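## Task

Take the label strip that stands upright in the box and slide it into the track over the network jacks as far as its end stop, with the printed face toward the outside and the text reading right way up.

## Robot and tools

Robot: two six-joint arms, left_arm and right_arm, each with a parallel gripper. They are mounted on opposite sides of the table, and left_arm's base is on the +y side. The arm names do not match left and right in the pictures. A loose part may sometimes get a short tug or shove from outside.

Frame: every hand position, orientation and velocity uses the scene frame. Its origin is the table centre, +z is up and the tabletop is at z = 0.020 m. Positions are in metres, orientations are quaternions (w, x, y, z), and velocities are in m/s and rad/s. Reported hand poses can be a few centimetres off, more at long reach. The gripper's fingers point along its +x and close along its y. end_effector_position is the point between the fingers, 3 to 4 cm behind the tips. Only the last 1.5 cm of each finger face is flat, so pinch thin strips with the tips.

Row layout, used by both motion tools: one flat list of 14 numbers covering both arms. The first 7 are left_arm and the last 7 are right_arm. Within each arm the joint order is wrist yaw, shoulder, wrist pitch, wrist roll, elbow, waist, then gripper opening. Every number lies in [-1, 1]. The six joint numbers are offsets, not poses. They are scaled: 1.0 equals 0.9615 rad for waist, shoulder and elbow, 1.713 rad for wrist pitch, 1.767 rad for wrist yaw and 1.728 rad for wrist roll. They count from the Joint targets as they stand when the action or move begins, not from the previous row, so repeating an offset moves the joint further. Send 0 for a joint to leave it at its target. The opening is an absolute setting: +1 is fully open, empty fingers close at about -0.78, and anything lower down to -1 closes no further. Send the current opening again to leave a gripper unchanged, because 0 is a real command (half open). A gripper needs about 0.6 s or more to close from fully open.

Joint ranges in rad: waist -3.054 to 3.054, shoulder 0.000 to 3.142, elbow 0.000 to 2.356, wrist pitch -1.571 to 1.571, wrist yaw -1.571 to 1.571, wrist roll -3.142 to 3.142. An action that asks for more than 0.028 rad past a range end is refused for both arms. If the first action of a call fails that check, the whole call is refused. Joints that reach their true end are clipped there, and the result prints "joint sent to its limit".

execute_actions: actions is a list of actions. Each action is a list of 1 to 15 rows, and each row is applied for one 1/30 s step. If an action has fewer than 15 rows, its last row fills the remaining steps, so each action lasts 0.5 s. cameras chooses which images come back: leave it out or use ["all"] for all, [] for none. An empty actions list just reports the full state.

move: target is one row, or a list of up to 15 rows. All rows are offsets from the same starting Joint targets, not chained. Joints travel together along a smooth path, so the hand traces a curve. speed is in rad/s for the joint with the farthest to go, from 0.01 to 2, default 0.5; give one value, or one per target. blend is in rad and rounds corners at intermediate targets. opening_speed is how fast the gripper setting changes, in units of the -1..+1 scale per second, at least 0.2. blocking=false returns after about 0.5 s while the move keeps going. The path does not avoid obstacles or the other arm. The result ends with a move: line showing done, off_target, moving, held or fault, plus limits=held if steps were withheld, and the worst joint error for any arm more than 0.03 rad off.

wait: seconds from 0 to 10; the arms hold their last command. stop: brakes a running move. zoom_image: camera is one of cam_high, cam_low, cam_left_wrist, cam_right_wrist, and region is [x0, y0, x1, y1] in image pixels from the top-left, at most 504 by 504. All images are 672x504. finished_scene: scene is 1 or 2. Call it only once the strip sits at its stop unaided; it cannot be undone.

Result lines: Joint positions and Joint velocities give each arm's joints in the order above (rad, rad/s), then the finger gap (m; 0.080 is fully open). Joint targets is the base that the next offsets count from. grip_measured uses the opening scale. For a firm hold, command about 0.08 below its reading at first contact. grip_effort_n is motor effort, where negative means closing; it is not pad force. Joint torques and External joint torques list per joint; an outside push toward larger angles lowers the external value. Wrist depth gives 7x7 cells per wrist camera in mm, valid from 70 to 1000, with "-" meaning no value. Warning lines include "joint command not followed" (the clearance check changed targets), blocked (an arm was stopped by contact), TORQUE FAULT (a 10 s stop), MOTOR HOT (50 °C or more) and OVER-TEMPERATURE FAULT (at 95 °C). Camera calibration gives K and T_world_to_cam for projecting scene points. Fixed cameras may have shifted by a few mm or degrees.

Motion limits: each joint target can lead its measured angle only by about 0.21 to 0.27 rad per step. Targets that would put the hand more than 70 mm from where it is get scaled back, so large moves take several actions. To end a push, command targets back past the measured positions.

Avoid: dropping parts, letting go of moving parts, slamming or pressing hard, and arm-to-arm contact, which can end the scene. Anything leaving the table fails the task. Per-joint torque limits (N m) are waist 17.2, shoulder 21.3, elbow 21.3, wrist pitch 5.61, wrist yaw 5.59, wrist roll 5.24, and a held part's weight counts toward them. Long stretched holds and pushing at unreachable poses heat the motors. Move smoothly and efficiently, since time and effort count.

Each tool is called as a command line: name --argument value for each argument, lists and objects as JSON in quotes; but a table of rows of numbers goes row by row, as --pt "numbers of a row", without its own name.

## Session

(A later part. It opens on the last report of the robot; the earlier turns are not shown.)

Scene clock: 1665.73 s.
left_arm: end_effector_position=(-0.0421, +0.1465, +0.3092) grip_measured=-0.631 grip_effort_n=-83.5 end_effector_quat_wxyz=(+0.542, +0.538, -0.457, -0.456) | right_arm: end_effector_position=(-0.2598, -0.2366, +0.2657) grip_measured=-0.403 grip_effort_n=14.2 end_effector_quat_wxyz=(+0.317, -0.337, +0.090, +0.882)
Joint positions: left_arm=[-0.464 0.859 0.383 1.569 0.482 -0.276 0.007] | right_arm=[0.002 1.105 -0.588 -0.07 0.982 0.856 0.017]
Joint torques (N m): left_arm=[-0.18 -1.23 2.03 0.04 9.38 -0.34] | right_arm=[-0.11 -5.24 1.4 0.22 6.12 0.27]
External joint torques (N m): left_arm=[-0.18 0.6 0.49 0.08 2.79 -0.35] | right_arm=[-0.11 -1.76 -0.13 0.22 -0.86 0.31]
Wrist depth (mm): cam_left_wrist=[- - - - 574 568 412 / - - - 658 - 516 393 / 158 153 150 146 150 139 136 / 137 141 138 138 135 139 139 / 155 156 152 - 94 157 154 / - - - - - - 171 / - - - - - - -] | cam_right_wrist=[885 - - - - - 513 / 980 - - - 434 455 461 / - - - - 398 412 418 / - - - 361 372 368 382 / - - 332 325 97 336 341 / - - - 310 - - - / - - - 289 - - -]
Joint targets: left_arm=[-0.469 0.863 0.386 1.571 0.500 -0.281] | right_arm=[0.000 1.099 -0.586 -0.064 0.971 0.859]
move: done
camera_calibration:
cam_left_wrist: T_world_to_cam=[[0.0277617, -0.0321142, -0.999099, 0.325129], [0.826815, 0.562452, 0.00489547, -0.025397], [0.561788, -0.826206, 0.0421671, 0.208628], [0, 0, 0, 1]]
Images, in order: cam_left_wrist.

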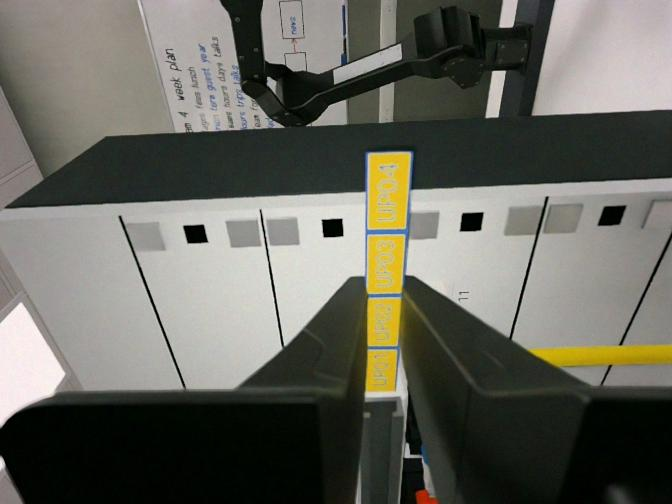

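move --target '[0,-0.0114,-0.0012,0,-0.026,0,-0.72,0,0,0,0,0,0,-0.4]' --speed 0.05 --cameras '[]'

Scene clock: 1705.07 s.
left_arm: end_effector_position=(-0.0420, +0.1465, +0.3093) grip_measured=-0.631 grip_effort_n=-83.5 end_effector_quat_wxyz=(+0.543, +0.538, -0.457, -0.456) | right_arm: end_effector_position=(-0.2598, -0.2366, +0.2657) grip_measured=-0.403 grip_effort_n=14.2 end_effector_quat_wxyz=(+0.317, -0.337, +0.090, +0.882)
Joint positions: left_arm=[-0.464 0.859 0.383 1.569 0.482 -0.276 0.007] | right_arm=[0.002 1.105 -0.588 -0.07 0.982 0.856 0.017]
Joint torques (N m): left_arm=[-0.19 -2.64 1.86 0.02 6.27 -0.29] | right_arm=[-0.11 -5.17 1.42 0.23 6.13 0.27]
External joint torques (N m): left_arm=[-0.19 -0.74 0.31 0.07 -0.34 -0.28] | right_arm=[-0.11 -1.64 -0.14 0.22 -0.95 0.29]
Wrist depth (mm): cam_left_wrist=[- - - - 567 566 412 / - - - 666 - 512 397 / 158 153 150 147 150 139 136 / 138 141 138 138 136 139 139 / 155 155 152 - 94 157 154 / - - - - - - 171 / - - - - - - -] | cam_right_wrist=[901 - - - - - 517 / 990 - - - 439 451 458 / - - - - 397 408 419 / - - - 361 372 367 384 / - - 332 326 97 335 339 / - - - 310 - - - / - - - 287 - - -]
Joint targets: left_arm=[-0.469 0.852 0.384 1.571 0.475 -0.281] | right_arm=[0.000 1.099 -0.586 -0.064 0.971 0.859]
move: done

move --target '[0.0225,-0.012,-0.0046,0,-0.0037,0.0413,-0.72,0,0,0,0,0,0,-0.4]' --speed 0.03 --cameras '["cam_left_wrist"]'

zoom_image --camera "cam_left_wrist" --region '[345, 365, 425, 445]'

Scene clock: 1710.10 s.
left_arm: end_effector_position=(-0.0364, +0.1468, +0.3108) grip_measured=-0.631 grip_effort_n=-83.5 end_effector_quat_wxyz=(+0.544, +0.537, -0.457, -0.455) | right_arm: end_effector_position=(-0.2598, -0.2366, +0.2657) grip_measured=-0.403 grip_effort_n=14.7 end_effector_quat_wxyz=(+0.317, -0.337, +0.090, +0.882)
Joint positions: left_arm=[-0.434 0.848 0.376 1.569 0.482 -0.245 0.007] | right_arm=[0.002 1.105 -0.588 -0.07 0.982 0.856 0.017]
Joint torques (N m): left_arm=[0.11 -2.66 1.75 0.04 5.91 0.37] | right_arm=[-0.11 -5.14 1.42 0.23 6.09 0.34]
External joint torques (N m): left_arm=[0.11 -0.79 0.16 0.09 -0.81 0.34] | right_arm=[-0.11 -1.58 -0.14 0.22 -0.97 0.33]
Wrist depth (mm): cam_left_wrist=[- - - - 574 558 413 / - - 662 652 195 189 182 / 140 138 144 131 128 130 130 / 138 141 138 139 137 139 139 / 157 156 152 - 94 153 154 / - - - - - - 172 / - - - - - - -] | cam_right_wrist=[874 - - - - - 511 / 990 - - - 436 453 464 / - - - - 399 409 419 / - - - 362 370 367 381 / - - 331 323 97 335 340 / - - - 310 - - - / - - - 287 - - -]
Joint targets: left_arm=[-0.429 0.840 0.377 1.571 0.471 -0.241] | right_arm=[0.000 1.099 -0.586 -0.064 0.971 0.859]
move: done
camera_calibration:
cam_left_wrist: T_world_to_cam=[[0.0268688, -0.0361624, -0.998985, 0.327193], [0.825959, 0.563728, 0.00180858, -0.029525], [0.56309, -0.825169, 0.0450153, 0.204658], [0, 0, 0, 1]]
Images, in order: cam_left_wrist.

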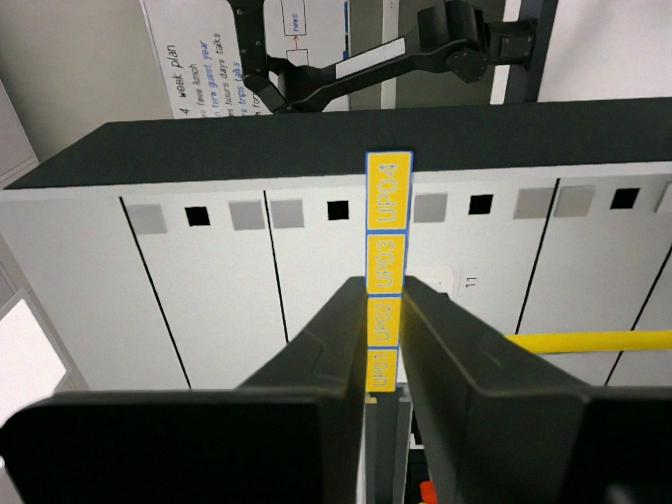

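Scaled by 6.300.

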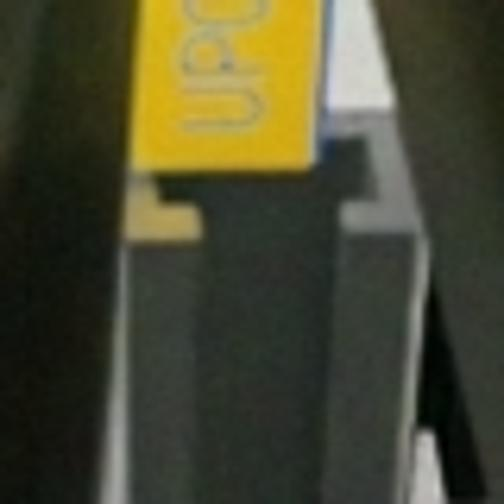

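move --pt "0 0 -0.0044 0 0 0 -0.72 0 0 0 0 0 0 -0.4" --pt "0.0066 0 -0.0044 0 0 0.0121 -0.72 0 0 0 0 0 0 -0.4" --speed 0.03 --cameras '["cam_left_wrist"]'

zoom_image --camera "cam_left_wrist" --region '[345, 365, 425, 445]'

Scene clock: 1722.87 s.
left_arm: end_effector_position=(-0.0347, +0.1464, +0.3091) grip_measured=-0.631 grip_effort_n=-83.5 end_effector_quat_wxyz=(+0.541, +0.539, -0.456, -0.456) | right_arm: end_effector_position=(-0.2598, -0.2366, +0.2657) grip_measured=-0.403 grip_effort_n=14.2 end_effector_quat_wxyz=(+0.317, -0.337, +0.090, +0.882)
Joint positions: left_arm=[-0.422 0.848 0.368 1.569 0.482 -0.234 0.007] | right_arm=[0.002 1.105 -0.588 -0.07 0.982 0.856 0.017]
Joint torques (N m): left_arm=[0.08 -2.69 1.75 0.03 5.95 0.34] | right_arm=[-0.11 -5.26 1.42 0.2 6.07 0.26]
External joint torques (N m): left_arm=[0.08 -0.85 0.19 0.08 -0.7 0.36] | right_arm=[-0.1 -1.73 -0.13 0.2 -0.97 0.25]
Wrist depth (mm): cam_left_wrist=[- - - - 564 557 408 / - - 644 195 188 181 174 / 146 134 130 129 128 128 128 / 137 137 138 138 139 139 139 / 155 155 151 - 94 154 154 / - 168 - - - - 172 / - - - - - - -] | cam_right_wrist=[883 - - - - - 519 / 978 - - - 438 456 461 / - - - - 401 412 416 / - - - 360 368 367 384 / - - 330 325 97 338 337 / - - - 308 - - - / - - - 287 - - -]
Joint targets: left_arm=[-0.417 0.841 0.369 1.571 0.472 -0.229] | right_arm=[0.000 1.099 -0.586 -0.064 0.971 0.859]
move: done
camera_calibration:
cam_left_wrist: T_world_to_cam=[[0.0289687, -0.028453, -0.999175, 0.324403], [0.826163, 0.563375, 0.00790966, -0.0325225], [0.562686, -0.825711, 0.039827, 0.205018], [0, 0, 0, 1]]
Images, in order: cam_left_wrist.

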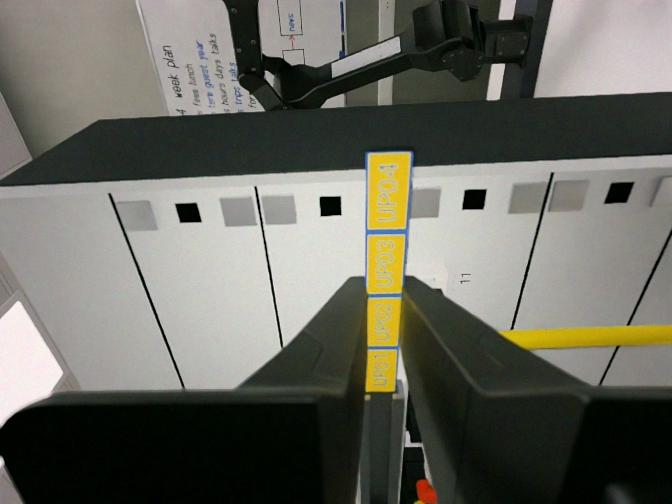

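Scaled by 6.300.

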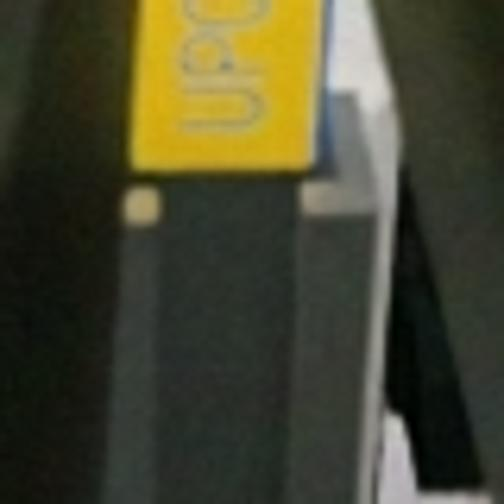

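move --target '[0,0.0148,0.0043,0,0,0,-0.72,0,0,0,0,0,0,-0.4]' --speed 0.03 --cameras '["cam_left_wrist"]'

zoom_image --camera "cam_left_wrist" --region '[345, 365, 425, 445]'

Scene clock: 1733.07 s.
left_arm: end_effector_position=(-0.0347, +0.1460, +0.3091) grip_measured=-0.631 grip_effort_n=-83.5 end_effector_quat_wxyz=(+0.542, +0.539, -0.456, -0.456) | right_arm: end_effector_position=(-0.2598, -0.2366, +0.2657) grip_measured=-0.403 grip_effort_n=14.2 end_effector_quat_wxyz=(+0.317, -0.337, +0.090, +0.882)
Joint positions: left_arm=[-0.422 0.851 0.372 1.569 0.481 -0.233 0.007] | right_arm=[0.002 1.105 -0.588 -0.07 0.982 0.856 0.017]
Joint torques (N m): left_arm=[0.11 -1.18 2.05 0.03 5.94 0.38] | right_arm=[-0.11 -5.14 1.42 0.23 6.1 0.28]
External joint torques (N m): left_arm=[0.11 0.72 0.47 0.08 -0.76 0.38] | right_arm=[-0.11 -1.6 -0.14 0.22 -0.97 0.3]
Wrist depth (mm): cam_left_wrist=[- - - - 568 558 406 / - - 642 626 190 182 178 / 146 135 130 128 127 128 126 / 136 137 137 137 136 139 139 / 154 155 151 - 94 153 153 / - 172 - - - - 172 / - - - - - - -] | cam_right_wrist=[871 - - - - - 518 / 990 - - - 437 450 463 / - - - - 399 410 418 / - - - 362 370 366 383 / - - 329 323 97 338 338 / - - - 310 - - - / - - - 288 - - -]
Joint targets: left_arm=[-0.417 0.855 0.376 1.571 0.471 -0.229] | right_arm=[0.000 1.099 -0.586 -0.064 0.971 0.859]
move: done
camera_calibration:
cam_left_wrist: T_world_to_cam=[[0.0286833, -0.0295603, -0.999151, 0.324504], [0.826165, 0.563383, 0.00704939, -0.0320224], [0.562697, -0.825667, 0.0405814, 0.204491], [0, 0, 0, 1]]
Images, in order: cam_left_wrist.

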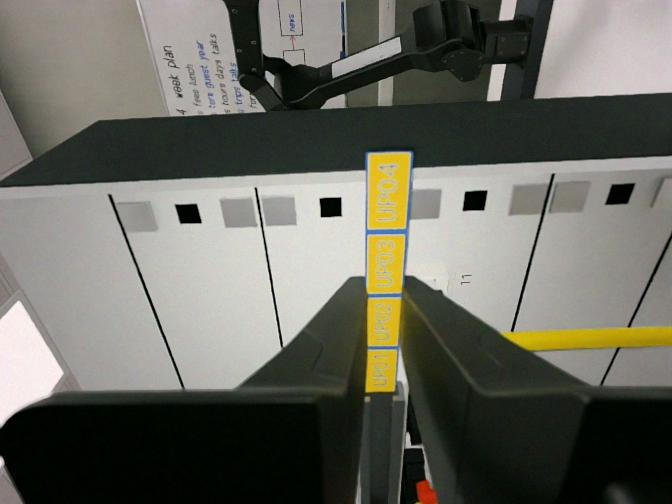

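Scaled by 6.300.

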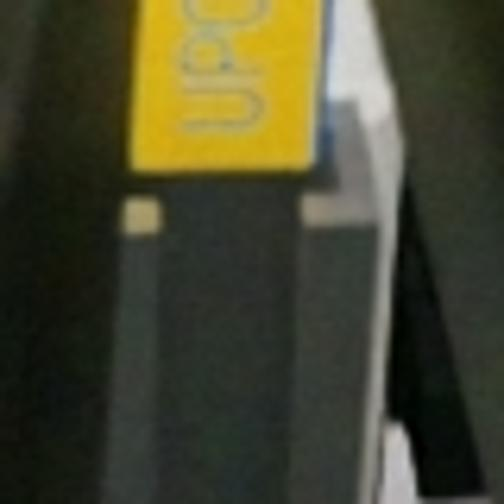

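move --target '[0.0065,0,0,0,0,0.0119,-0.72,0,0,0,0,0,0,-0.4]' --speed 0.03 --cameras '["cam_left_wrist"]'

zoom_image --camera "cam_left_wrist" --region '[345, 365, 425, 445]'

Scene clock: 1739.00 s.
left_arm: end_effector_position=(-0.0331, +0.1456, +0.3091) grip_measured=-0.631 grip_effort_n=-83.5 end_effector_quat_wxyz=(+0.542, +0.539, -0.456, -0.456) | right_arm: end_effector_position=(-0.2598, -0.2366, +0.2657) grip_measured=-0.403 grip_effort_n=14.2 end_effector_quat_wxyz=(+0.317, -0.337, +0.090, +0.882)
Joint positions: left_arm=[-0.411 0.851 0.372 1.569 0.481 -0.223 0.007] | right_arm=[0.002 1.105 -0.588 -0.07 0.982 0.856 0.017]
Joint torques (N m): left_arm=[0.1 -1.21 2.04 0.03 5.95 0.42] | right_arm=[-0.11 -5.15 1.42 0.22 6.14 0.31]
External joint torques (N m): left_arm=[0.1 0.69 0.45 0.08 -0.77 0.42] | right_arm=[-0.11 -1.63 -0.13 0.21 -0.9 0.34]
Wrist depth (mm): cam_left_wrist=[- - - - 569 558 410 / - - 613 192 185 176 173 / 142 131 126 126 127 126 125 / 136 136 137 137 135 138 138 / 153 154 150 - 94 152 153 / - 172 - - - - 170 / - - - - - - -] | cam_right_wrist=[884 - - - - - 511 / 998 - - - 438 451 465 / - - - - 401 410 420 / - - - 359 368 369 380 / - - 331 325 97 339 336 / - - - 310 - - - / - - - 287 - - -]
Joint targets: left_arm=[-0.406 0.855 0.376 1.571 0.471 -0.218] | right_arm=[0.000 1.099 -0.586 -0.064 0.971 0.859]
move: done
camera_calibration:
cam_left_wrist: T_world_to_cam=[[0.0287003, -0.0295784, -0.99915, 0.32445], [0.82638, 0.563068, 0.00706871, -0.0330415], [0.562381, -0.825881, 0.0406032, 0.203267], [0, 0, 0, 1]]
Images, in order: cam_left_wrist.

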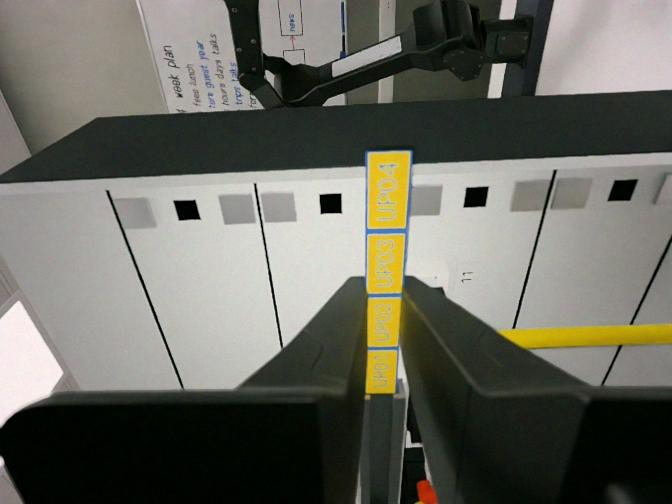

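Scaled by 6.300.

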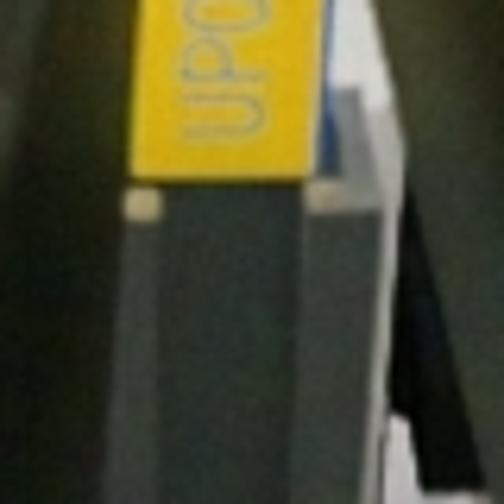

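move --target '[0.0065,0,0,0,0,0.0119,-0.72,0,0,0,0,0,0,-0.4]' --speed 0.03 --cameras '["cam_left_wrist"]'

zoom_image --camera "cam_left_wrist" --region '[345, 365, 425, 445]'

Scene clock: 1748.17 s.
left_arm: end_effector_position=(-0.0317, +0.1451, +0.3092) grip_measured=-0.631 grip_effort_n=-83.5 end_effector_quat_wxyz=(+0.541, +0.539, -0.457, -0.456) | right_arm: end_effector_position=(-0.2598, -0.2366, +0.2657) grip_measured=-0.403 grip_effort_n=14.7 end_effector_quat_wxyz=(+0.317, -0.337, +0.090, +0.882)
Joint positions: left_arm=[-0.399 0.851 0.373 1.569 0.481 -0.213 0.007] | right_arm=[0.002 1.105 -0.588 -0.07 0.982 0.856 0.017]
Joint torques (N m): left_arm=[0.12 -1.17 2.03 0.03 5.99 0.5] | right_arm=[-0.11 -5.18 1.42 0.22 6.12 0.29]
External joint torques (N m): left_arm=[0.12 0.68 0.46 0.08 -0.69 0.5] | right_arm=[-0.11 -1.65 -0.13 0.21 -0.92 0.29]
Wrist depth (mm): cam_left_wrist=[- - - - 567 563 407 / - - 192 188 179 171 168 / 129 128 126 127 125 126 125 / 136 136 136 136 135 138 138 / 153 153 150 - 94 152 148 / - 171 - - - - 170 / - - - - - - -] | cam_right_wrist=[879 - - - - - 513 / 997 - - - 436 457 461 / - - - - 399 410 418 / - - - 364 369 367 382 / - - 332 324 97 339 337 / - - - 309 - - - / - - - 287 - - -]
Joint targets: left_arm=[-0.394 0.855 0.376 1.571 0.471 -0.207] | right_arm=[0.000 1.099 -0.586 -0.064 0.971 0.859]
move: done
camera_calibration:
cam_left_wrist: T_world_to_cam=[[0.0285988, -0.0300006, -0.999141, 0.324533], [0.827239, 0.561809, 0.0068092, -0.0336751], [0.561122, -0.826723, 0.0408847, 0.202105], [0, 0, 0, 1]]
Images, in order: cam_left_wrist.

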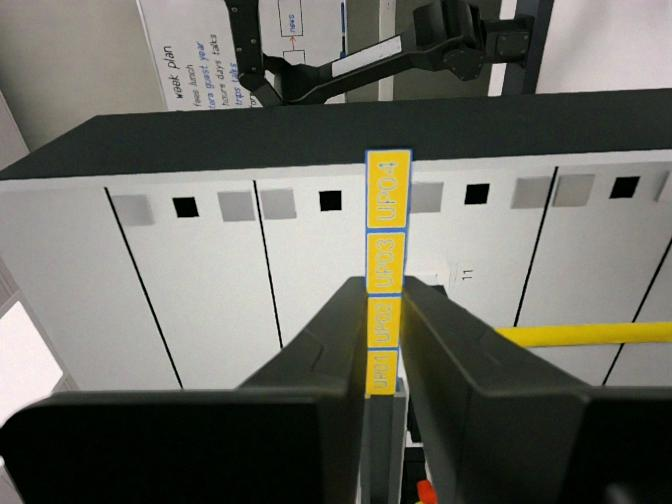

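Scaled by 6.300.

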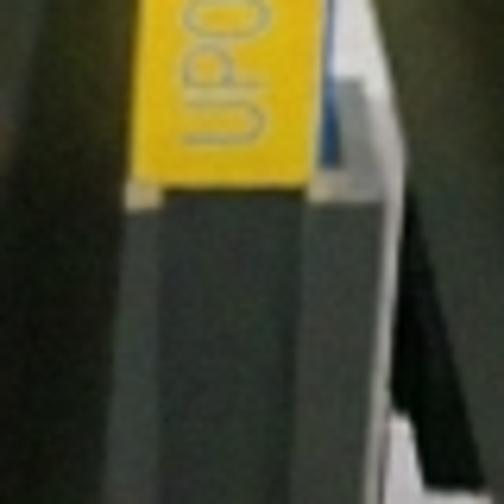

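move --pt "0 -0.0208 -0.0058 0 0 0 -0.72 0 0 0 0 0 0 -0.4" --pt "0.0125 -0.0208 -0.0058 0 0 0.0176 -0.72 0 0 0 0 0 0 -0.4" --speed 0.03 --cameras '["cam_left_wrist"]'

zoom_image --camera "cam_left_wrist" --region '[345, 355, 425, 435]'

Scene clock: 1766.63 s.
left_arm: end_effector_position=(-0.0293, +0.1458, +0.3096) grip_measured=-0.631 grip_effort_n=-83.5 end_effector_quat_wxyz=(+0.540, +0.537, -0.458, -0.458) | right_arm: end_effector_position=(-0.2598, -0.2366, +0.2657) grip_measured=-0.403 grip_effort_n=14.2 end_effector_quat_wxyz=(+0.317, -0.337, +0.090, +0.882)
Joint positions: left_arm=[-0.377 0.842 0.365 1.569 0.48 -0.195 0.007] | right_arm=[0.002 1.105 -0.588 -0.07 0.982 0.856 0.017]
Joint torques (N m): left_arm=[0.08 -2.52 1.85 0.03 6.09 0.53] | right_arm=[-0.12 -5.2 1.43 0.21 6.11 0.26]
External joint torques (N m): left_arm=[0.08 -0.73 0.29 0.08 -0.56 0.53] | right_arm=[-0.11 -1.73 -0.13 0.2 -0.92 0.26]
Wrist depth (mm): cam_left_wrist=[- - - - 564 566 410 / - - 189 183 173 170 162 / 128 127 127 126 125 126 124 / 136 137 137 137 132 138 139 / 154 154 150 - 94 148 152 / - 171 - - - - 170 / - - - - - - -] | cam_right_wrist=[893 - - - - - 513 / 993 - - - 441 451 464 / - - - - 398 411 418 / - - - 362 368 370 385 / - - 330 324 97 336 338 / - - - 310 - - - / - - - 287 - - -]
Joint targets: left_arm=[-0.372 0.835 0.366 1.571 0.471 -0.189] | right_arm=[0.000 1.099 -0.586 -0.064 0.971 0.859]
move: done
camera_calibration:
cam_left_wrist: T_world_to_cam=[[0.0285178, -0.0301578, -0.999138, 0.324978], [0.830014, 0.5577, 0.00685707, -0.0353703], [0.557013, -0.829494, 0.0409357, 0.201587], [0, 0, 0, 1]]
Images, in order: cam_left_wrist.

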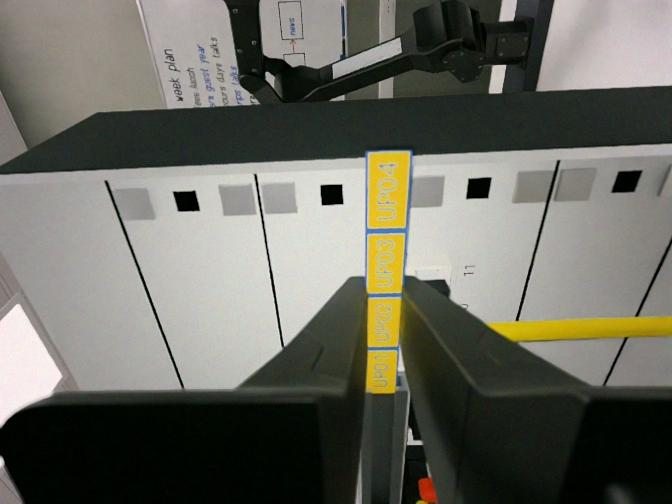

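Scaled by 6.300.

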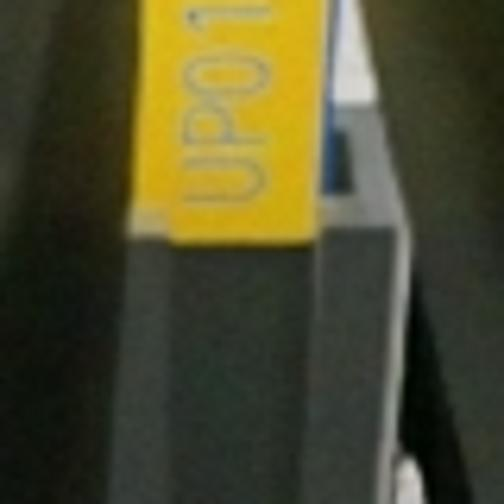

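move --pt "0 0 -0.001 0 0 0 -0.72 0 0 0 0 0 0 -0.4" --pt "0.0128 -0.0067 -0.0047 0 0 0.0235 -0.72 0 0 0 0 0 0 -0.4" --speed 0.03 --cameras '["cam_left_wrist"]'

zoom_image --camera "cam_left_wrist" --region '[330, 140, 430, 270]'

zoom_image --camera "cam_left_wrist" --region '[330, 280, 430, 410]'

Scene clock: 1777.67 s.
left_arm: end_effector_position=(-0.0254, +0.1461, +0.3099) grip_measured=-0.631 grip_effort_n=-83.5 end_effector_quat_wxyz=(+0.540, +0.538, -0.458, -0.458) | right_arm: end_effector_position=(-0.2598, -0.2366, +0.2657) grip_measured=-0.403 grip_effort_n=14.7 end_effector_quat_wxyz=(+0.317, -0.337, +0.090, +0.882)
Joint positions: left_arm=[-0.354 0.835 0.357 1.569 0.48 -0.172 0.007] | right_arm=[0.002 1.105 -0.588 -0.07 0.982 0.856 0.017]
Joint torques (N m): left_arm=[0.09 -2.53 1.85 0.04 6.13 0.48] | right_arm=[-0.11 -5.16 1.42 0.21 6.11 0.27]
External joint torques (N m): left_arm=[0.09 -0.74 0.27 0.09 -0.54 0.48] | right_arm=[-0.1 -1.68 -0.13 0.21 -0.91 0.26]
Wrist depth (mm): cam_left_wrist=[- - - - 557 557 409 / - 180 173 167 159 153 150 / 125 123 124 123 122 124 125 / 136 136 137 137 132 138 139 / 154 154 151 - 94 149 149 / - 171 - - - - 170 / - - - - - - -] | cam_right_wrist=[877 - - - - - 517 / 977 - - - 437 451 463 / - - - - 396 409 419 / - - - 360 368 369 385 / - - 330 325 97 339 340 / - - - 312 - - - / - - - 288 - - -]
Joint targets: left_arm=[-0.350 0.828 0.358 1.571 0.472 -0.167] | right_arm=[0.000 1.099 -0.586 -0.064 0.971 0.859]
move: done
camera_calibration:
cam_left_wrist: T_world_to_cam=[[0.0288156, -0.0290384, -0.999163, 0.324973], [0.829799, 0.558009, 0.00771389, -0.0391042], [0.557318, -0.829327, 0.0401754, 0.199888], [0, 0, 0, 1]]
Images, in order: cam_left_wrist.

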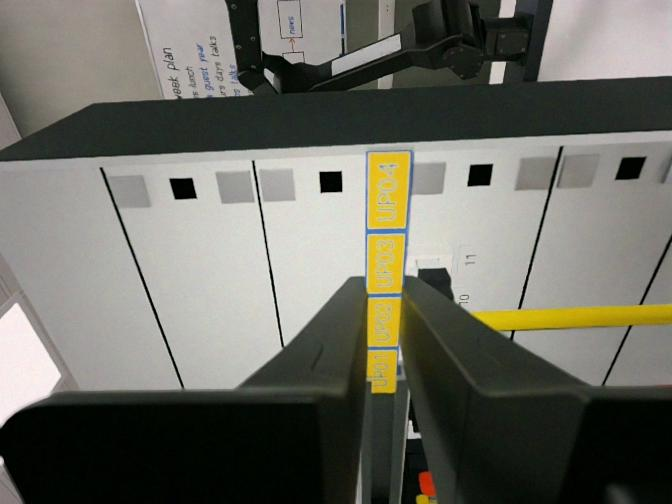

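Scaled by 3.877.

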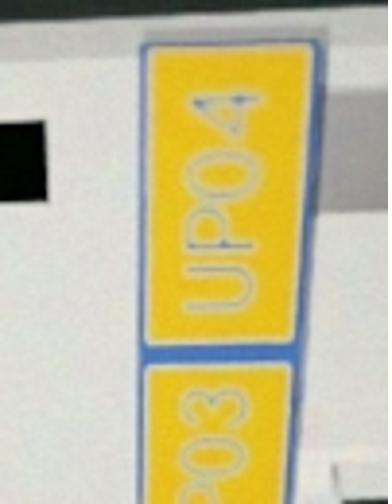

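Scaled by 3.877.

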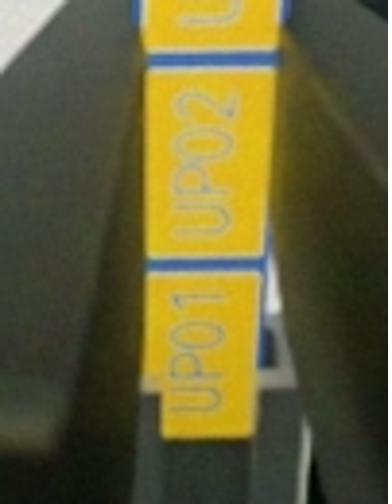

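move --target '[0.0207,-0.0047,-0.0031,0,0,0.038,-0.72,0,0,0,0,0,0,-0.4]' --speed 0.03 --cameras '["cam_left_wrist"]'

zoom_image --camera "cam_left_wrist" --region '[330, 280, 430, 410]'

Scene clock: 1788.67 s.
left_arm: end_effector_position=(-0.0200, +0.1461, +0.3099) grip_measured=-0.631 grip_effort_n=-83.5 end_effector_quat_wxyz=(+0.539, +0.538, -0.458, -0.459) | right_arm: end_effector_position=(-0.2598, -0.2366, +0.2657) grip_measured=-0.403 grip_effort_n=14.2 end_effector_quat_wxyz=(+0.317, -0.337, +0.090, +0.882)
Joint positions: left_arm=[-0.317 0.83 0.351 1.569 0.48 -0.137 0.007] | right_arm=[0.002 1.105 -0.588 -0.07 0.982 0.856 0.017]
Joint torques (N m): left_arm=[0.04 -2.36 1.92 0.04 6.19 0.6] | right_arm=[-0.1 -5.22 1.42 0.23 6.05 0.25]
External joint torques (N m): left_arm=[0.04 -0.6 0.33 0.08 -0.49 0.58] | right_arm=[-0.1 -1.7 -0.14 0.22 -0.99 0.28]
Wrist depth (mm): cam_left_wrist=[- - - - 560 556 408 / - 161 152 148 140 136 131 / 122 121 123 123 124 124 125 / 136 137 137 137 130 139 139 / 153 154 150 - 94 156 157 / - 170 - - - - 170 / - - - - - - -] | cam_right_wrist=[884 - - - - - 513 / 999 - - - 438 453 463 / - - - - 396 408 420 / - - - 359 367 370 383 / - - 332 324 97 336 338 / - - - 310 - - - / - - - 287 - - -]
Joint targets: left_arm=[-0.313 0.824 0.353 1.571 0.471 -0.130] | right_arm=[0.000 1.099 -0.586 -0.064 0.971 0.859]
move: done
camera_calibration:
cam_left_wrist: T_world_to_cam=[[0.0289996, -0.0279876, -0.999188, 0.324662], [0.831072, 0.556099, 0.00854381, -0.0434855], [0.555408, -0.830645, 0.0393864, 0.197228], [0, 0, 0, 1]]
Images, in order: cam_left_wrist.

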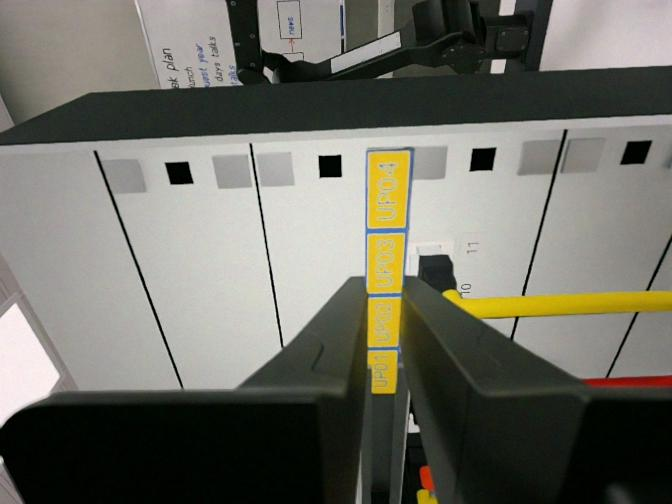

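Scaled by 3.877.

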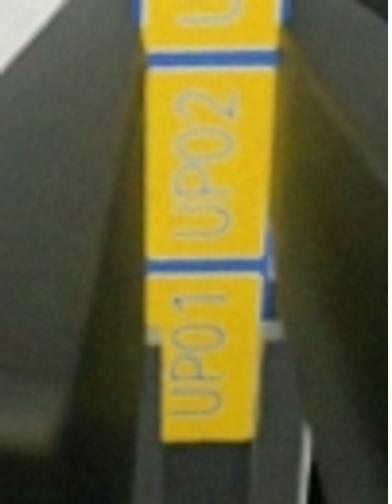

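move --target '[0.0204,-0.0045,-0.0027,0,0,0.0375,-0.72,0,0,0,0,0,0,-0.4]' --speed 0.03 --cameras '["cam_left_wrist"]'

zoom_image --camera "cam_left_wrist" --region '[330, 280, 430, 410]'

Scene clock: 1795.93 s.
left_arm: end_effector_position=(-0.0147, +0.1461, +0.3099) grip_measured=-0.631 grip_effort_n=-83.5 end_effector_quat_wxyz=(+0.538, +0.537, -0.459, -0.459) | right_arm: end_effector_position=(-0.2598, -0.2366, +0.2657) grip_measured=-0.403 grip_effort_n=14.7 end_effector_quat_wxyz=(+0.317, -0.337, +0.090, +0.882)
Joint positions: left_arm=[-0.28 0.824 0.346 1.569 0.479 -0.102 0.007] | right_arm=[0.002 1.105 -0.588 -0.07 0.982 0.856 0.017]
Joint torques (N m): left_arm=[0.04 -2.16 1.95 0.04 6.3 0.68] | right_arm=[-0.09 -5.17 1.41 0.24 6.15 0.32]
External joint torques (N m): left_arm=[0.03 -0.38 0.34 0.09 -0.46 0.69] | right_arm=[-0.08 -1.66 -0.14 0.24 -0.89 0.29]
Wrist depth (mm): cam_left_wrist=[- - - - 549 552 391 / - 135 133 142 123 119 117 / 123 120 123 123 124 125 125 / 136 137 137 137 125 138 136 / 153 153 150 - 94 156 157 / - 170 - - - - 126 / - - - - - - -] | cam_right_wrist=[887 - - - - - 513 / 997 - - - 442 454 459 / - - - - 400 411 415 / - - - 360 370 366 383 / - - 333 325 97 338 339 / - - - 308 - - - / - - - 288 - - -]
Joint targets: left_arm=[-0.277 0.820 0.348 1.571 0.471 -0.094] | right_arm=[0.000 1.099 -0.586 -0.064 0.971 0.859]
move: done
camera_calibration:
cam_left_wrist: T_world_to_cam=[[0.0290582, -0.0273015, -0.999205, 0.324448], [0.832342, 0.554189, 0.00906336, -0.0478274], [0.553501, -0.831943, 0.0388279, 0.194656], [0, 0, 0, 1]]
Images, in order: cam_left_wrist.

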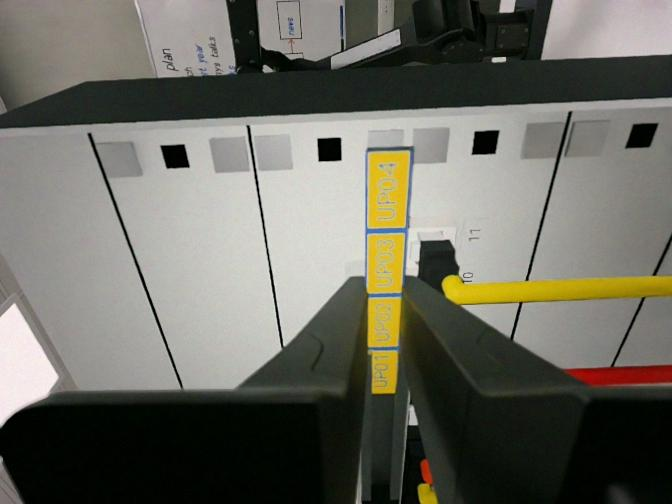

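Scaled by 3.877.

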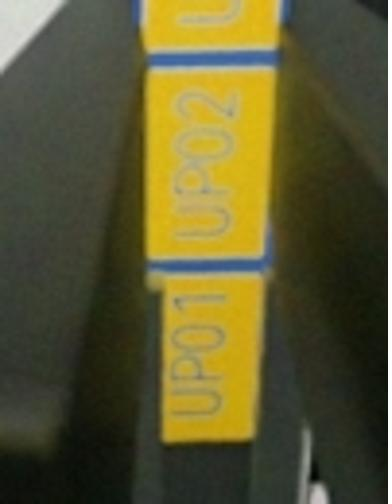

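move --target '[0.0136,-0.003,-0.0018,0,0,0.025,-0.72,0,0,0,0,0,0,-0.4]' --speed 0.03 --cameras '["cam_left_wrist"]'

zoom_image --camera "cam_left_wrist" --region '[330, 280, 430, 410]'

Scene clock: 1802.33 s.
left_arm: end_effector_position=(-0.0117, +0.1463, +0.3101) grip_measured=-0.631 grip_effort_n=-83.5 end_effector_quat_wxyz=(+0.538, +0.537, -0.460, -0.460) | right_arm: end_effector_position=(-0.2598, -0.2366, +0.2657) grip_measured=-0.403 grip_effort_n=14.2 end_effector_quat_wxyz=(+0.317, -0.337, +0.090, +0.882)
Joint positions: left_arm=[-0.254 0.821 0.342 1.569 0.479 -0.08 0.007] | right_arm=[0.002 1.105 -0.588 -0.07 0.982 0.856 0.017]
Joint torques (N m): left_arm=[-0.05 -2.09 1.99 0.04 6.37 0.81] | right_arm=[-0.11 -5.15 1.42 0.22 6.09 0.21]
External joint torques (N m): left_arm=[-0.05 -0.32 0.37 0.09 -0.39 0.81] | right_arm=[-0.12 -1.6 -0.13 0.21 -0.97 0.24]
Wrist depth (mm): cam_left_wrist=[- - - - 549 555 407 / 152 129 122 131 117 117 116 / 123 123 123 124 124 125 125 / 136 137 137 138 116 136 136 / 153 153 150 - 94 156 157 / - 170 - - - - 125 / - - - 135 - - -] | cam_right_wrist=[881 - - - - - 511 / 993 - - - 437 456 463 / - - - - 397 409 420 / - - - 363 371 369 383 / - - 332 323 97 337 341 / - - - 310 - - - / - - - 287 - - -]
Joint targets: left_arm=[-0.253 0.816 0.345 1.571 0.471 -0.070] | right_arm=[0.000 1.099 -0.586 -0.064 0.971 0.859]
move: done
camera_calibration:
cam_left_wrist: T_world_to_cam=[[0.0289553, -0.0274123, -0.999205, 0.324556], [0.83445, 0.55101, 0.0090645, -0.0499303], [0.550323, -0.834049, 0.0388288, 0.193398], [0, 0, 0, 1]]
Images, in order: cam_left_wrist.

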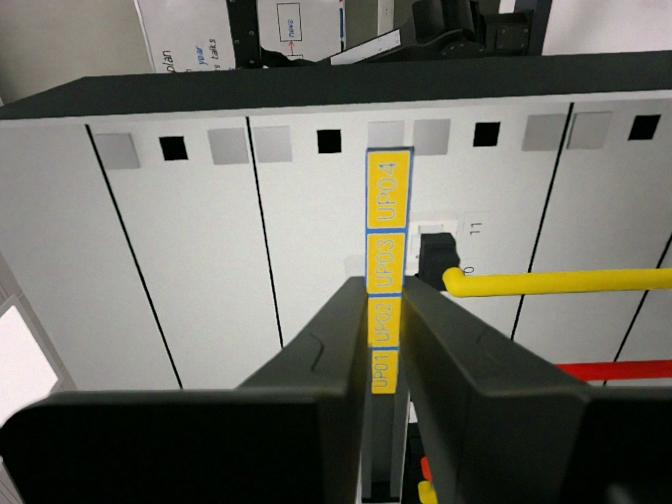

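Scaled by 3.877.

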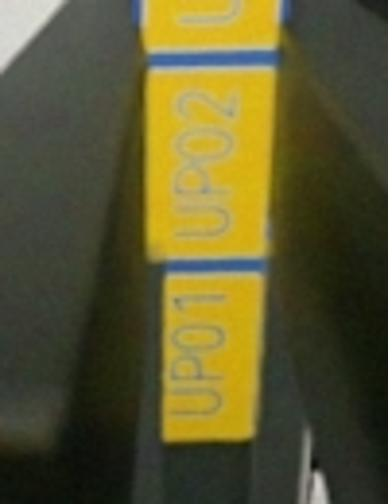

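move --target '[0.0153,-0.003,-0.0018,0,0,0.0313,-0.72,0,0,0,0,0,0,-0.4]' --speed 0.03 --cameras '["cam_left_wrist","cam_high"]'

zoom_image --camera "cam_left_wrist" --region '[330, 280, 430, 410]'

zoom_image --camera "cam_high" --region '[240, 140, 310, 220]'

Scene clock: 1809.33 s.
left_arm: end_effector_position=(-0.0097, +0.1464, +0.3102) grip_measured=-0.631 grip_effort_n=-83.5 end_effector_quat_wxyz=(+0.535, +0.534, -0.463, -0.464) | right_arm: end_effector_position=(-0.2598, -0.2366, +0.2657) grip_measured=-0.403 grip_effort_n=14.7 end_effector_quat_wxyz=(+0.317, -0.337, +0.090, +0.882)
Joint positions: left_arm=[-0.218 0.816 0.339 1.569 0.478 -0.056 0.007] | right_arm=[0.002 1.105 -0.588 -0.07 0.982 0.856 0.017]
Joint torques (N m): left_arm=[-0.29 -1.9 2.03 0.03 6.47 1.33] | right_arm=[-0.1 -5.19 1.42 0.22 6.08 0.3]
External joint torques (N m): left_arm=[-0.29 -0.19 0.44 0.08 -0.23 1.33] | right_arm=[-0.1 -1.66 -0.12 0.22 -0.95 0.31]
Wrist depth (mm): cam_left_wrist=[- - - - 558 554 390 / 162 132 126 123 118 117 118 / 123 123 124 124 125 125 126 / 136 137 137 137 117 136 136 / 152 153 150 - 94 155 156 / - 164 - - - - 125 / - - - - - - -] | cam_right_wrist=[881 - - - - - 511 / - - - - 439 456 462 / - - - - 399 411 417 / - - - 363 371 369 383 / - - 333 324 97 336 338 / - - - 308 - - - / - - - 288 - - -]
Joint targets: left_arm=[-0.226 0.814 0.342 1.571 0.471 -0.040] | right_arm=[0.000 1.099 -0.586 -0.064 0.971 0.859]
move: done
camera_calibration:
cam_left_wrist: T_world_to_cam=[[0.0286311, -0.027753, -0.999205, 0.324652], [0.840907, 0.541103, 0.00906609, -0.0501866], [0.540421, -0.840498, 0.0388301, 0.193231], [0, 0, 0, 1]]
Images, in order: cam_high, cam_left_wrist.

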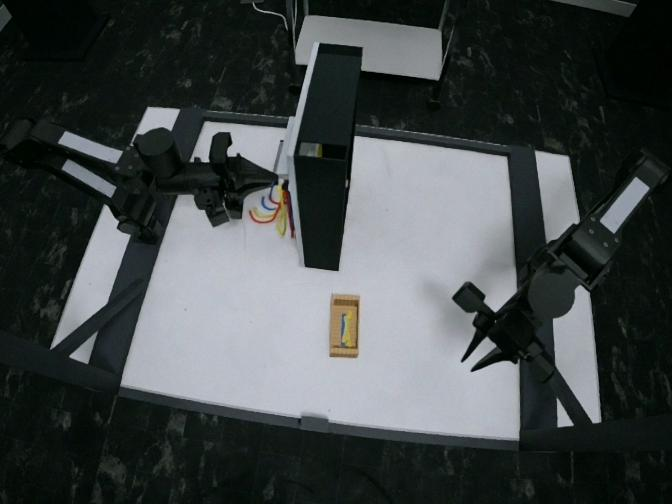

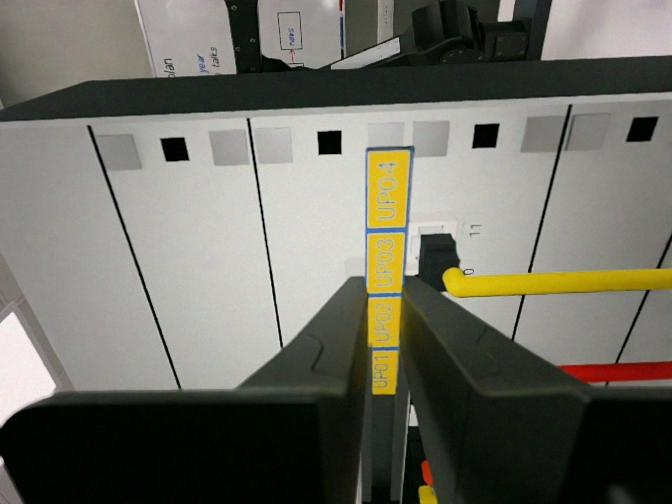

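Scaled by 3.877.

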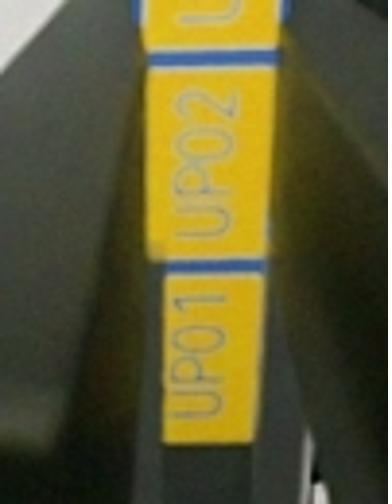

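Scaled by 6.300.

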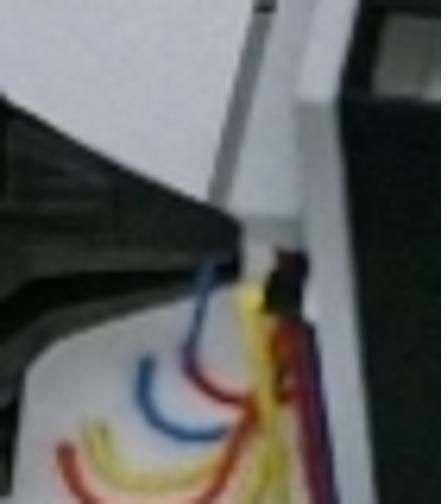

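move --target '[-0.003,0,0,0,0,-0.0177,-0.631,0,0,0,0,0,0,-0.4]' --speed 0.03 --cameras '[]'

move --target '[0,0,0,0,0,0,-0.44,0,0,0,0,0,0,-0.4]' --opening_speed 0.2 --cameras '["cam_left_wrist"]'

zoom_image --camera "cam_left_wrist" --region '[300, 130, 500, 440]'

Scene clock: 1831.53 s.
left_arm: end_effector_position=(-0.0108, +0.1464, +0.3102) grip_measured=-0.622 grip_effort_n=-44.9 end_effector_quat_wxyz=(+0.534, +0.533, -0.464, -0.464) | right_arm: end_effector_position=(-0.2598, -0.2366, +0.2657) grip_measured=-0.403 grip_effort_n=14.7 end_effector_quat_wxyz=(+0.317, -0.337, +0.090, +0.882)
Joint positions: left_arm=[-0.219 0.816 0.339 1.569 0.478 -0.061 0.007] | right_arm=[0.002 1.105 -0.588 -0.07 0.982 0.856 0.017]
Joint torques (N m): left_arm=[-0.42 -1.87 2.04 0.03 6.49 0.31] | right_arm=[-0.11 -5.24 1.42 0.22 6.04 0.25]
External joint torques (N m): left_arm=[-0.42 -0.15 0.45 0.08 -0.19 0.3] | right_arm=[-0.11 -1.71 -0.15 0.21 -1.03 0.24]
Wrist depth (mm): cam_left_wrist=[- - - - 555 552 391 / 161 132 126 123 118 117 118 / 123 123 124 124 125 125 126 / 136 137 137 137 117 136 136 / 152 152 149 - 95 155 156 / - 168 - - - - 125 / - - - - - - -] | cam_right_wrist=[881 - - - - - 514 / 992 - - - 436 448 460 / - - - - 400 410 423 / - - - 362 369 367 381 / - - 332 325 97 336 340 / - - - 309 - - - / - - - 289 - - -]
Joint targets: left_arm=[-0.231 0.814 0.342 1.571 0.472 -0.057] | right_arm=[0.000 1.099 -0.586 -0.064 0.971 0.859]
move: done

Scene clock: 1832.73 s.
left_arm: end_effector_position=(-0.0102, +0.1465, +0.3103) grip_measured=-0.445 grip_effort_n=16.5 end_effector_quat_wxyz=(+0.535, +0.534, -0.463, -0.463) | right_arm: end_effector_position=(-0.2598, -0.2366, +0.2657) grip_measured=-0.403 grip_effort_n=14.7 end_effector_quat_wxyz=(+0.317, -0.337, +0.090, +0.882)
Joint positions: left_arm=[-0.223 0.816 0.339 1.569 0.478 -0.061 0.015] | right_arm=[0.002 1.105 -0.588 -0.07 0.982 0.856 0.017]
Joint torques (N m): left_arm=[-0.29 -1.9 1.98 0.02 6.45 0.28] | right_arm=[-0.1 -5.17 1.43 0.21 6.11 0.25]
External joint torques (N m): left_arm=[-0.29 -0.16 0.38 0.07 -0.27 0.29] | right_arm=[-0.1 -1.62 -0.13 0.21 -0.95 0.27]
Wrist depth (mm): cam_left_wrist=[- - - - 555 552 405 / 126 124 118 117 118 116 117 / 123 123 124 124 125 125 125 / 136 137 137 137 113 136 133 / 153 153 147 100 100 152 156 / - - - - 106 - 123 / - - - 131 - - -] | cam_right_wrist=[878 - - - - - 517 / 962 - - - 439 451 466 / - - - - 397 411 418 / - - - 360 370 367 382 / - - 335 323 97 337 338 / - - - 309 - - - / - - - 288 - - -]
Joint targets: left_arm=[-0.231 0.814 0.342 1.571 0.472 -0.057] | right_arm=[0.000 1.099 -0.586 -0.064 0.971 0.859]
move: done
camera_calibration:
cam_left_wrist: T_world_to_cam=[[0.0286017, -0.0284801, -0.999185, 0.324932], [0.840288, 0.542072, 0.00860243, -0.0498212], [0.541385, -0.839849, 0.0394357, 0.19328], [0, 0, 0, 1]]
Images, in order: cam_left_wrist.

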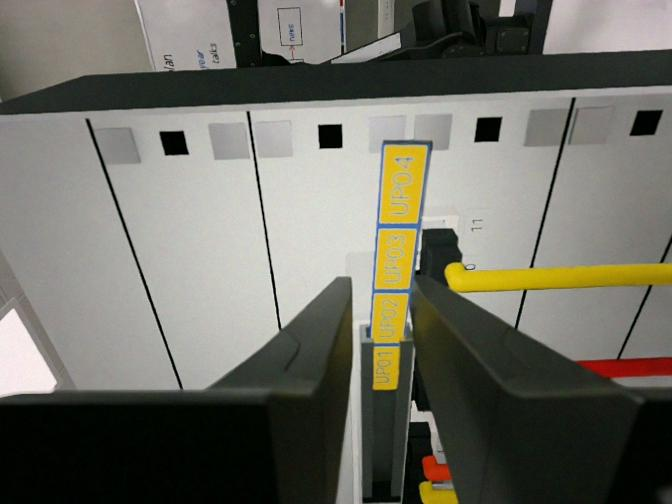

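Scaled by 1.626.

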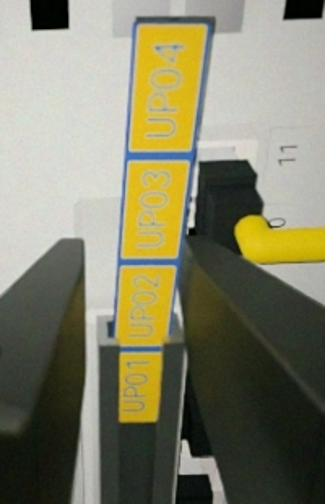

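move --pt "0 0 -0.0053 0 0 0 -0.44 0 0 0 0 0 0 -0.4" --pt "0 -0.106 -0.0473 0 -0.0316 0 -0.44 0 0 0 0 0 0 -0.4" --speed 0.04 --cameras '["cam_left_wrist","cam_high"]'

zoom_image --camera "cam_left_wrist" --region '[300, 100, 500, 410]'

Scene clock: 1841.73 s.
left_arm: end_effector_position=(-0.0083, +0.1633, +0.3084) grip_measured=-0.443 grip_effort_n=15.6 end_effector_quat_wxyz=(+0.534, +0.537, -0.460, -0.464) | right_arm: end_effector_position=(-0.2598, -0.2366, +0.2657) grip_measured=-0.403 grip_effort_n=14.2 end_effector_quat_wxyz=(+0.317, -0.337, +0.090, +0.882)
Joint positions: left_arm=[-0.227 0.719 0.261 1.569 0.452 -0.061 0.015] | right_arm=[0.002 1.105 -0.588 -0.07 0.982 0.856 0.017]
Joint torques (N m): left_arm=[-0.18 -1.9 1.8 0.04 5.96 0.28] | right_arm=[-0.12 -5.2 1.42 0.23 6.08 0.32]
External joint torques (N m): left_arm=[-0.17 -0.66 0.19 0.09 -0.82 0.25] | right_arm=[-0.11 -1.68 -0.13 0.23 -0.96 0.31]
Wrist depth (mm): cam_left_wrist=[- - 649 - 559 519 371 / 130 130 133 130 127 129 131 / 140 140 141 141 140 143 144 / 155 156 157 151 157 163 163 / - 174 171 120 - 171 172 / - - - 145 89 - 195 / - - - 174 - - -] | cam_right_wrist=[884 - - - - - 514 / - - - - 440 453 465 / - - - - 396 410 417 / - - - 366 371 368 383 / - - 333 325 97 336 339 / - - - 311 - - - / - - - 288 - - -]
Joint targets: left_arm=[-0.231 0.712 0.261 1.571 0.441 -0.057] | right_arm=[0.000 1.099 -0.586 -0.064 0.971 0.859]
move: done
camera_calibration:
cam_left_wrist: T_world_to_cam=[[0.0292442, -0.0215419, -0.99934, 0.322312], [0.838416, 0.544881, 0.0127895, -0.0622244], [0.544245, -0.838237, 0.0339956, 0.207895], [0, 0, 0, 1]]
Images, in order: cam_high, cam_left_wrist.

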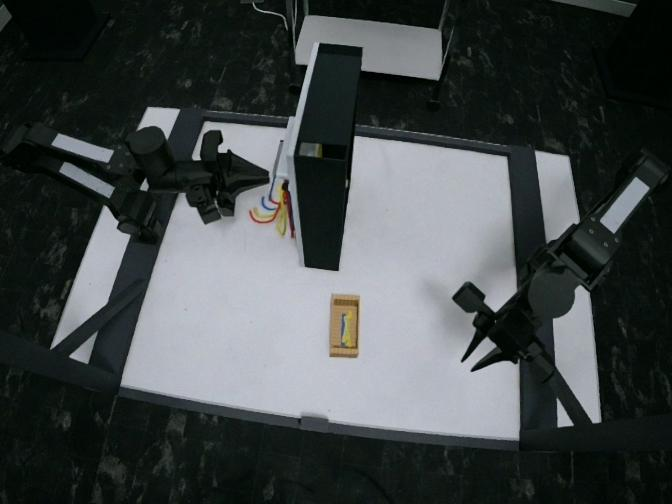

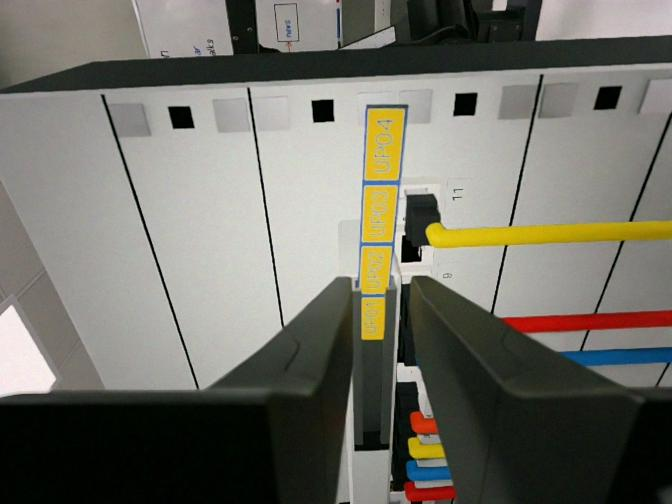

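Scaled by 1.626.

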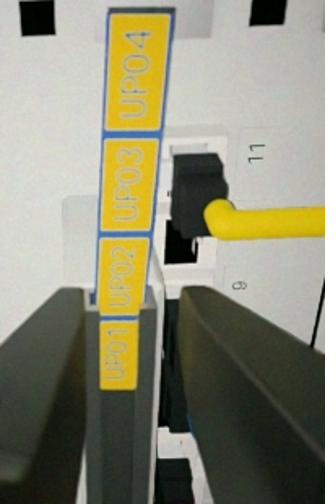

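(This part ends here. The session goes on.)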